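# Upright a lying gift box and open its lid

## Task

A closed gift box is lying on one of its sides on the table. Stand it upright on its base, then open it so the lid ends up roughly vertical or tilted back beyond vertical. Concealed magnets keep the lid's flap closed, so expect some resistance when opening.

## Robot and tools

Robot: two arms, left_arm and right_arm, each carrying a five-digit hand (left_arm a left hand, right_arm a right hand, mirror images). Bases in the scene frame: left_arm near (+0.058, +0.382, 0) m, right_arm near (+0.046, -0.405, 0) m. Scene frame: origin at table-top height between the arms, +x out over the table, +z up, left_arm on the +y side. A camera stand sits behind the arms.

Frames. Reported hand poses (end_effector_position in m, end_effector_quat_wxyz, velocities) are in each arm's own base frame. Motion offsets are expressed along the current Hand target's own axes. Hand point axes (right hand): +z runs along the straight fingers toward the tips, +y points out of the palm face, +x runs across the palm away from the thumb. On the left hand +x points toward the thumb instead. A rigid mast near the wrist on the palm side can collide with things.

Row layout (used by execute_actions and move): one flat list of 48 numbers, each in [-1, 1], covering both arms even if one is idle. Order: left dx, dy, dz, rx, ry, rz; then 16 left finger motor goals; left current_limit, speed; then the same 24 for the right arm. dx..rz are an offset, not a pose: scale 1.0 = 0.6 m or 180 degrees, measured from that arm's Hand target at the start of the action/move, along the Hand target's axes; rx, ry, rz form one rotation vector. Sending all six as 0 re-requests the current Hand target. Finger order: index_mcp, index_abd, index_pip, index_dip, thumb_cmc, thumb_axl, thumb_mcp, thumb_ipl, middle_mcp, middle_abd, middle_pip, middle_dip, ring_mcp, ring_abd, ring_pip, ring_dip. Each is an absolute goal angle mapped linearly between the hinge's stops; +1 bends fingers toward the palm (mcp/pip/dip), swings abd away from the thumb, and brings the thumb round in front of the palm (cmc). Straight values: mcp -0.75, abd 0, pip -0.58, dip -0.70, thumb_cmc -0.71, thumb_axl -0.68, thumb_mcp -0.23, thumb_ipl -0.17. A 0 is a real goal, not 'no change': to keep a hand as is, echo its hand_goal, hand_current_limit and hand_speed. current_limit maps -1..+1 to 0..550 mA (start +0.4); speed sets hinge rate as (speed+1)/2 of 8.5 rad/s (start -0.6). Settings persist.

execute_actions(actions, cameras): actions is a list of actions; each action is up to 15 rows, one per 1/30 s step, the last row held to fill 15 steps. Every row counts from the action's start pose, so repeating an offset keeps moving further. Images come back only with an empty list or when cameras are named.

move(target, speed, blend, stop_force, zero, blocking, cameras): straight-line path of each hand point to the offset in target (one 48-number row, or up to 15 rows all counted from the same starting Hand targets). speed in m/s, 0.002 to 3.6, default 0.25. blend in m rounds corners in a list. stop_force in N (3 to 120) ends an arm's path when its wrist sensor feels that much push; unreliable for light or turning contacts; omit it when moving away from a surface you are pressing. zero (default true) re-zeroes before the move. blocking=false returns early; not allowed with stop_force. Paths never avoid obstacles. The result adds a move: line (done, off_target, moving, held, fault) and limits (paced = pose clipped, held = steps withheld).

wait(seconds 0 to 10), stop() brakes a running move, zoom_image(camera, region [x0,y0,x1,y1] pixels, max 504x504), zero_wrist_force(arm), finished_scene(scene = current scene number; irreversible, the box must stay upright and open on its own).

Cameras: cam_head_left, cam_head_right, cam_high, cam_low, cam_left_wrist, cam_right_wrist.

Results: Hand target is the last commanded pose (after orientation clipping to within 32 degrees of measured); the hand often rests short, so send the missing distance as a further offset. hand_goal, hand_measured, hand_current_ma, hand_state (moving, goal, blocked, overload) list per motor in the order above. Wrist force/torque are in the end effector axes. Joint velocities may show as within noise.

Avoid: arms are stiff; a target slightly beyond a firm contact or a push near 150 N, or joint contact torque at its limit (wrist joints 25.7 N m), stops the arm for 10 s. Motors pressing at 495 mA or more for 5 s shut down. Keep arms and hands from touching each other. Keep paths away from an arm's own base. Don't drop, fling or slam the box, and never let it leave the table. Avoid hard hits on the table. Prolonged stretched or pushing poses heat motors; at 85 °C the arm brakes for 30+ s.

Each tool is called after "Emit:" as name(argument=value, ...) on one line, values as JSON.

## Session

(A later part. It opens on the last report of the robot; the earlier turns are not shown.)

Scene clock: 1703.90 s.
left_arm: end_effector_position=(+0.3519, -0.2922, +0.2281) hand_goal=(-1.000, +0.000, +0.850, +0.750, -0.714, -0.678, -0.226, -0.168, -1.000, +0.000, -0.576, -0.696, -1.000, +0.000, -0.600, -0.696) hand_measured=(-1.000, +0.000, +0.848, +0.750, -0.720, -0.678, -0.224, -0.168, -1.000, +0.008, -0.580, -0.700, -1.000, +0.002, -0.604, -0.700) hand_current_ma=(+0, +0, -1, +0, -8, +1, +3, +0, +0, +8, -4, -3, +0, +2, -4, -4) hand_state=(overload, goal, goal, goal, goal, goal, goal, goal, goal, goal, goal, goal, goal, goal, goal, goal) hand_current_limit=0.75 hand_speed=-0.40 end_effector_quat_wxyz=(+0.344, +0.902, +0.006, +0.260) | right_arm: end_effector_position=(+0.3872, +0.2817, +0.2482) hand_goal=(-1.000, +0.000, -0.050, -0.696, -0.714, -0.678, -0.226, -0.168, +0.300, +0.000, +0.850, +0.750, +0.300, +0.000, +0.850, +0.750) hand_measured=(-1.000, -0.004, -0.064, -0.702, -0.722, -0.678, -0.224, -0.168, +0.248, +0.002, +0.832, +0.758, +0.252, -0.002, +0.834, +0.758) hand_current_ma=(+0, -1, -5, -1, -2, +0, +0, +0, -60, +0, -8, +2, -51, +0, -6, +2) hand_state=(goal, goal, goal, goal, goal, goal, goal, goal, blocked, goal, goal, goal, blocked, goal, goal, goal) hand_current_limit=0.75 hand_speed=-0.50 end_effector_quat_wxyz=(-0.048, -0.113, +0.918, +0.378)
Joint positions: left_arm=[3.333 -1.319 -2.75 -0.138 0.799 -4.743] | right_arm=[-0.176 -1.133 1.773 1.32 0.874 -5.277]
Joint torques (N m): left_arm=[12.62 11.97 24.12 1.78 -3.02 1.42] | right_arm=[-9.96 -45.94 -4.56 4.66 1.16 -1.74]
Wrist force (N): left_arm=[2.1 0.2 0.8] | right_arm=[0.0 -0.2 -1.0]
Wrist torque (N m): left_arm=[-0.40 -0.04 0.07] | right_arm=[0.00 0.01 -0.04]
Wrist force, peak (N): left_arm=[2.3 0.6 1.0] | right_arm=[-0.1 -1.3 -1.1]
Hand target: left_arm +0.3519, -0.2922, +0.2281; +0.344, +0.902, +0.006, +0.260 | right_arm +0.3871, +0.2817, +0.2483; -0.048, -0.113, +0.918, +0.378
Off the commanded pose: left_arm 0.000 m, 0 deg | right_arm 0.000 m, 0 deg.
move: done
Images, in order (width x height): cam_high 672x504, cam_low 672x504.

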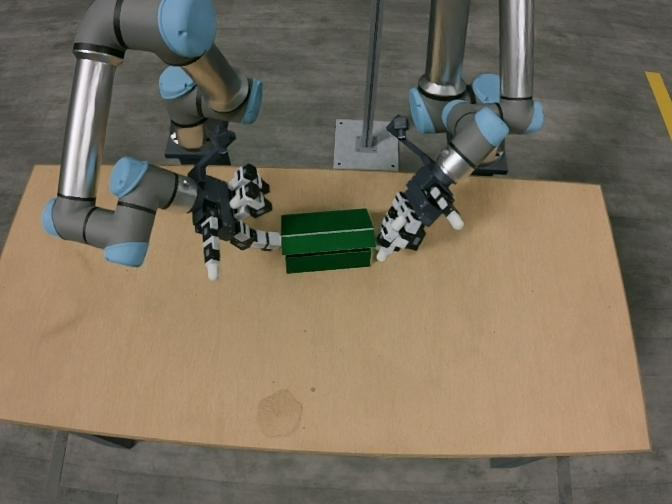

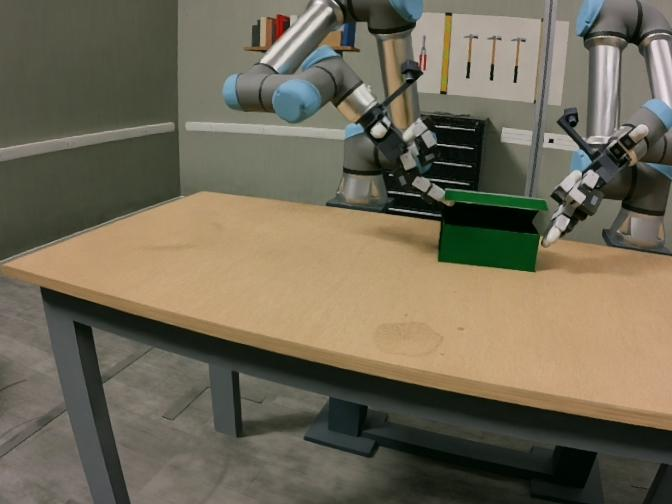

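Emit:
move(target=[[0,0,0,0,0,0,-1,0,0.85,0.75,-0.714,-0.678,-0.226,-0.168,-1,0,-0.576,-0.696,-1,0,-0.6,-0.696,0.75,-0.4,0.0383,0.0325,-0.009,0,0,0,-1,0,-0.05,-0.696,-0.714,-0.678,-0.226,-0.168,0.3,0,0.85,0.75,0.3,0,0.85,0.75,0.75,-0.5],[0,0,0,0,0,0,-1,0,0.85,0.75,-0.714,-0.678,-0.226,-0.168,-1,0,-0.576,-0.696,-1,0,-0.6,-0.696,0.75,-0.4,0.0833,0.0454,-0.0218,0,0,0,-1,0,-0.05,-0.696,-0.714,-0.678,-0.226,-0.168,0.3,0,0.85,0.75,0.3,0,0.85,0.75,0.75,-0.5]], speed=0.05, blend=0.005, cameras=["cam_low", "cam_high"])

Emit:
zoom_image(camera="cam_low", region=[380, 140, 590, 300])

Emit:
zoom_image(camera="cam_high", region=[220, 180, 430, 320])

Scene clock: 1710.43 s.
left_arm: end_effector_position=(+0.3519, -0.2922, +0.2281) hand_goal=(-1.000, +0.000, +0.850, +0.750, -0.714, -0.678, -0.226, -0.168, -1.000, +0.000, -0.576, -0.696, -1.000, +0.000, -0.600, -0.696) hand_measured=(-1.000, +0.000, +0.848, +0.750, -0.720, -0.678, -0.224, -0.168, -1.000, +0.008, -0.580, -0.700, -1.000, +0.002, -0.604, -0.700) hand_current_ma=(+0, +0, -1, +0, -8, +1, +3, +0, +0, +8, -4, -3, +0, +2, -4, -4) hand_state=(overload, goal, goal, goal, goal, goal, goal, goal, goal, goal, goal, goal, goal, goal, goal, goal) hand_current_limit=0.75 hand_speed=-0.40 end_effector_quat_wxyz=(+0.344, +0.902, +0.006, +0.260) | right_arm: end_effector_position=(+0.3363, +0.2793, +0.2768) hand_goal=(-1.000, +0.000, -0.050, -0.696, -0.714, -0.678, -0.226, -0.168, +0.300, +0.000, +0.850, +0.750, +0.300, +0.000, +0.850, +0.750) hand_measured=(-1.000, -0.004, -0.058, -0.700, -0.722, -0.678, -0.224, -0.168, +0.248, +0.002, +0.832, +0.758, +0.252, -0.002, +0.834, +0.758) hand_current_ma=(+0, -1, -2, +0, -2, +0, +0, +0, -60, +0, -8, +2, -51, +0, -6, +2) hand_state=(goal, goal, goal, goal, goal, goal, goal, goal, blocked, goal, goal, goal, blocked, goal, goal, goal) hand_current_limit=0.75 hand_speed=-0.50 end_effector_quat_wxyz=(-0.048, -0.113, +0.918, +0.378)
Joint positions: left_arm=[3.333 -1.319 -2.75 -0.138 0.799 -4.743] | right_arm=[-0.208 -1.279 1.905 1.358 0.886 -5.315]
Joint torques (N m): left_arm=[12.3 11.85 24.42 1.85 -2.95 1.38] | right_arm=[-8.72 -39.86 -5.98 4.4 1.43 -1.35]
Wrist force (N): left_arm=[2.1 0.5 0.8] | right_arm=[-0.3 0.2 -0.6]
Wrist torque (N m): left_arm=[-0.34 -0.04 0.06] | right_arm=[-0.08 0.01 -0.06]
Wrist force, peak (N): left_arm=[2.3 0.2 1.0] | right_arm=[-0.2 -0.4 -1.8]
Hand target: left_arm +0.3519, -0.2922, +0.2281; +0.344, +0.902, +0.006, +0.260 | right_arm +0.3362, +0.2793, +0.2768; -0.048, -0.113, +0.918, +0.378
Off the commanded pose: left_arm 0.000 m, 0 deg | right_arm 0.000 m, 0 deg.
move: done
Images, in order (width x height): cam_high 672x504, cam_low 672x504.

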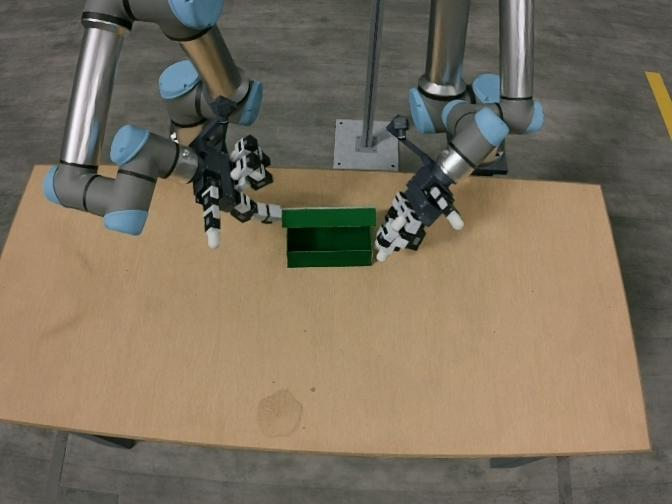

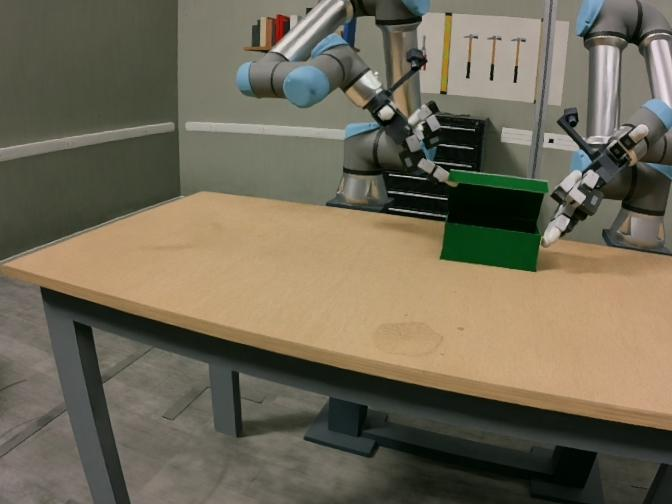

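Scaled by 2.400 from the camera's 672x504 image, which has a finer 960x720 frame.

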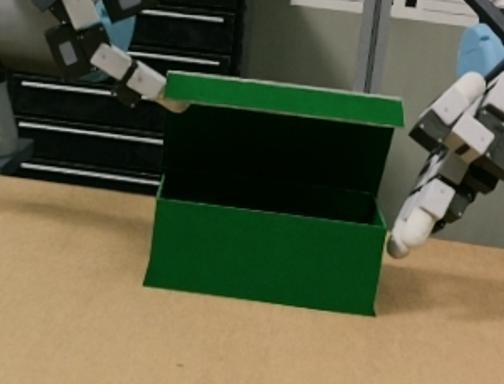

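Scaled by 2.400 from the camera's 672x504 image, which has a finer 960x720 frame.

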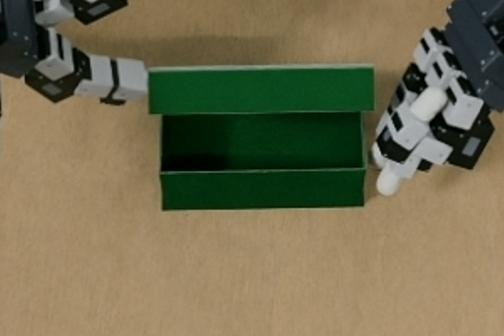

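Emit:
move(target=[[0,0,0,0,0,0,-1,0,0.85,0.75,-0.714,-0.678,-0.226,-0.168,-1,0,-0.576,-0.696,-1,0,-0.6,-0.696,0.75,-0.4,0.048,0.0047,-0.0047,0,0,0,-1,0,-0.05,-0.696,-0.714,-0.678,-0.226,-0.168,0.3,0,0.85,0.75,0.3,0,0.85,0.75,0.75,-0.5],[0,0,0,0,0,0,-1,0,0.85,0.75,-0.714,-0.678,-0.226,-0.168,-1,0,-0.576,-0.696,-1,0,-0.6,-0.696,0.75,-0.4,0.095,0,0,0,0,0,-1,0,-0.05,-0.696,-0.714,-0.678,-0.226,-0.168,0.3,0,0.85,0.75,0.3,0,0.85,0.75,0.75,-0.5]], speed=0.04, blend=0.005, cameras=["cam_low", "cam_high"])

Emit:
zoom_image(camera="cam_low", region=[380, 140, 590, 300])

Emit:
zoom_image(camera="cam_high", region=[220, 160, 430, 320])

Scene clock: 1718.00 s.
left_arm: end_effector_position=(+0.3519, -0.2922, +0.2281) hand_goal=(-1.000, +0.000, +0.850, +0.750, -0.714, -0.678, -0.226, -0.168, -1.000, +0.000, -0.576, -0.696, -1.000, +0.000, -0.600, -0.696) hand_measured=(-1.000, +0.000, +0.848, +0.750, -0.720, -0.678, -0.224, -0.168, -1.000, +0.008, -0.580, -0.700, -1.000, +0.002, -0.604, -0.700) hand_current_ma=(+0, +0, -1, +0, -8, +1, +3, +0, +0, +8, -4, -3, +0, +2, -4, -4) hand_state=(overload, goal, goal, goal, goal, goal, goal, goal, goal, goal, goal, goal, goal, goal, goal, goal) hand_current_limit=0.75 hand_speed=-0.40 end_effector_quat_wxyz=(+0.344, +0.902, +0.006, +0.260) | right_arm: end_effector_position=(+0.2810, +0.2654, +0.2770) hand_goal=(-1.000, +0.000, -0.050, -0.696, -0.714, -0.678, -0.226, -0.168, +0.300, +0.000, +0.850, +0.750, +0.300, +0.000, +0.850, +0.750) hand_measured=(-1.000, -0.004, -0.054, -0.698, -0.722, -0.678, -0.224, -0.168, +0.248, +0.002, +0.832, +0.758, +0.252, -0.002, +0.834, +0.758) hand_current_ma=(+0, -1, -1, +0, -2, +0, +0, +0, -60, +0, -8, +2, -51, +0, -6, +2) hand_state=(goal, goal, goal, goal, goal, goal, goal, goal, blocked, goal, goal, goal, blocked, goal, goal, goal) hand_current_limit=0.75 hand_speed=-0.50 end_effector_quat_wxyz=(-0.048, -0.113, +0.918, +0.378)
Joint positions: left_arm=[3.333 -1.319 -2.75 -0.138 0.799 -4.743] | right_arm=[-0.293 -1.403 2.084 1.363 0.923 -5.413]
Joint torques (N m): left_arm=[12.73 11.88 24.37 2 -2.92 1.33] | right_arm=[-10.4 -32.67 -5.6 4.25 1.42 -1.84]
Wrist force (N): left_arm=[2.2 0.4 1.0] | right_arm=[-0.2 0.2 -1.1]
Wrist torque (N m): left_arm=[-0.38 -0.04 0.07] | right_arm=[-0.07 0.08 -0.08]
Wrist force, peak (N): left_arm=[2.4 0.5 1.1] | right_arm=[-0.9 0.4 -1.2]
Hand target: left_arm +0.3519, -0.2922, +0.2281; +0.344, +0.902, +0.006, +0.260 | right_arm +0.2809, +0.2654, +0.2770; -0.048, -0.113, +0.918, +0.378
Off the commanded pose: left_arm 0.000 m, 0 deg | right_arm 0.000 m, 0 deg.
move: done
Images, in order (width x height): cam_high 672x504, cam_low 672x504.

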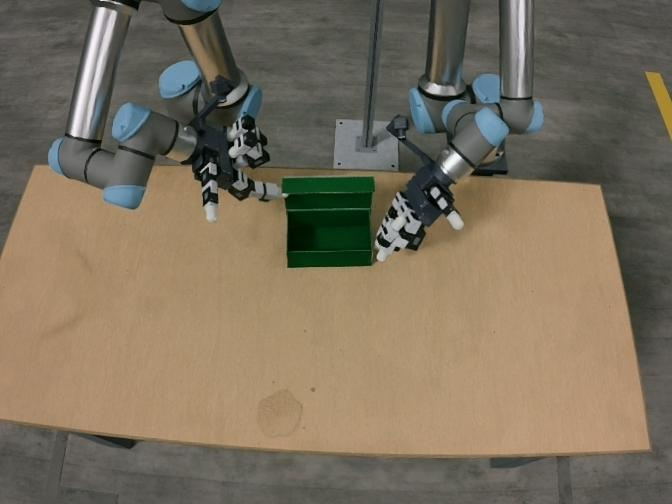

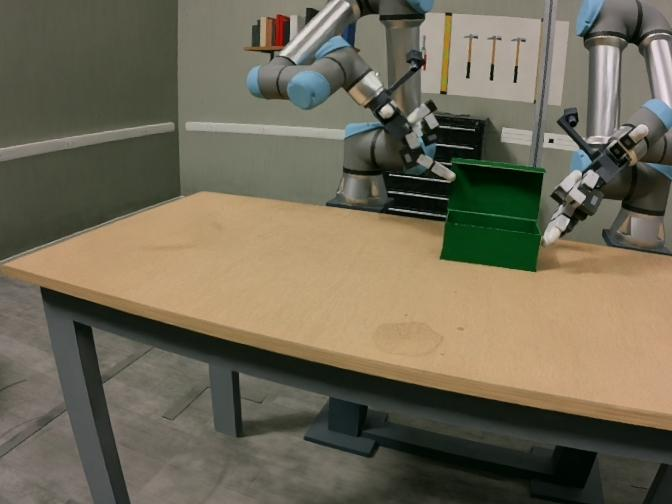

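Scaled by 2.400 from the camera's 672x504 image, which has a finer 960x720 frame.

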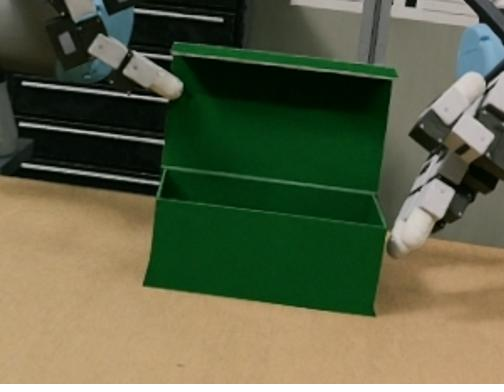

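Scaled by 2.400 from the camera's 672x504 image, which has a finer 960x720 frame.

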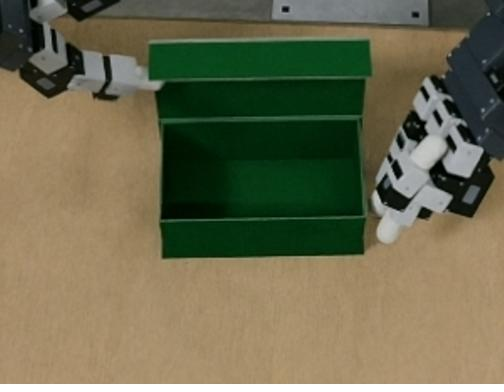

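Emit:
move(target=[0,0,0,0,0,0,-1,0,0.85,0.75,-0.714,-0.678,-0.226,-0.168,-1,0,-0.576,-0.696,-1,0,-0.6,-0.696,0.75,-0.4,0.033,-0.0071,0.0071,0,0,0,-1,0,-0.05,-0.696,-0.714,-0.678,-0.226,-0.168,0.3,0,0.85,0.75,0.3,0,0.85,0.75,0.75,-0.5], speed=0.03, stop_force=3, cameras=["cam_low"])

Emit:
zoom_image(camera="cam_low", region=[380, 140, 590, 300])

Scene clock: 1723.30 s.
left_arm: end_effector_position=(+0.3519, -0.2922, +0.2281) hand_goal=(-1.000, +0.000, +0.850, +0.750, -0.714, -0.678, -0.226, -0.168, -1.000, +0.000, -0.576, -0.696, -1.000, +0.000, -0.600, -0.696) hand_measured=(-1.000, +0.000, +0.848, +0.750, -0.720, -0.678, -0.224, -0.168, -1.000, +0.008, -0.580, -0.700, -1.000, +0.002, -0.604, -0.700) hand_current_ma=(+0, +0, -1, +0, -8, +1, +3, +0, +0, +8, -4, -3, +0, +2, -4, -4) hand_state=(overload, goal, goal, goal, goal, goal, goal, goal, goal, goal, goal, goal, goal, goal, goal, goal) hand_current_limit=0.75 hand_speed=-0.40 end_effector_quat_wxyz=(+0.344, +0.902, +0.006, +0.260) | right_arm: end_effector_position=(+0.2617, +0.2605, +0.2710) hand_goal=(-1.000, +0.000, -0.050, -0.696, -0.714, -0.678, -0.226, -0.168, +0.300, +0.000, +0.850, +0.750, +0.300, +0.000, +0.850, +0.750) hand_measured=(-1.000, -0.004, -0.054, -0.698, -0.722, -0.678, -0.224, -0.168, +0.248, +0.002, +0.832, +0.758, +0.252, -0.002, +0.834, +0.758) hand_current_ma=(+0, +0, -1, +0, -2, +0, +0, +0, -60, +0, -8, +2, -51, +0, -6, +2) hand_state=(goal, goal, goal, goal, goal, goal, goal, goal, blocked, goal, goal, goal, blocked, goal, goal, goal) hand_current_limit=0.75 hand_speed=-0.50 end_effector_quat_wxyz=(-0.048, -0.113, +0.918, +0.378)
Joint positions: left_arm=[3.333 -1.319 -2.75 -0.138 0.799 -4.743] | right_arm=[-0.332 -1.437 2.152 1.354 0.941 -5.455]
Joint torques (N m): left_arm=[12.5 11.67 23.56 2.01 -2.88 1.35] | right_arm=[-9.73 -30.04 -5.21 1.31 1.67 -1.76]
Wrist force (N): left_arm=[2.0 0.4 0.9] | right_arm=[-0.2 0.5 -1.1]
Wrist torque (N m): left_arm=[-0.37 -0.02 0.05] | right_arm=[0.02 0.08 -0.07]
Wrist force, peak (N): left_arm=[2.4 0.7 0.6] | right_arm=[0.1 0.7 -1.2]
Hand target: left_arm +0.3519, -0.2922, +0.2281; +0.344, +0.902, +0.006, +0.260 | right_arm +0.2617, +0.2605, +0.2710; -0.048, -0.113, +0.918, +0.378
Off the commanded pose: left_arm 0.000 m, 0 deg | right_arm 0.000 m, 0 deg.
move: done
Images, in order (width x height): cam_low 672x504.

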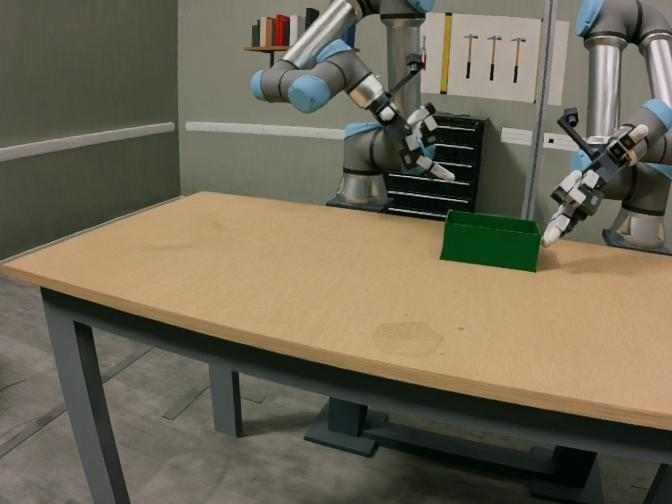

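Scaled by 2.400 from the camera's 672x504 image, which has a finer 960x720 frame.

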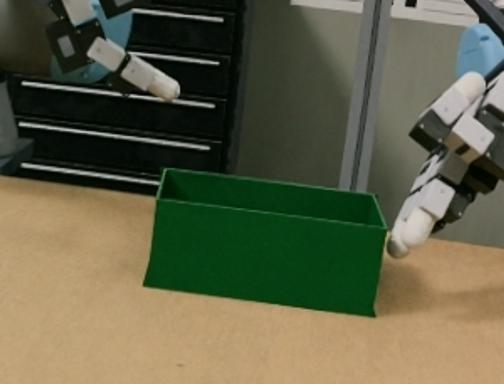

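Emit:
finished_scene(scene=1)

The scene is finished: the task was done.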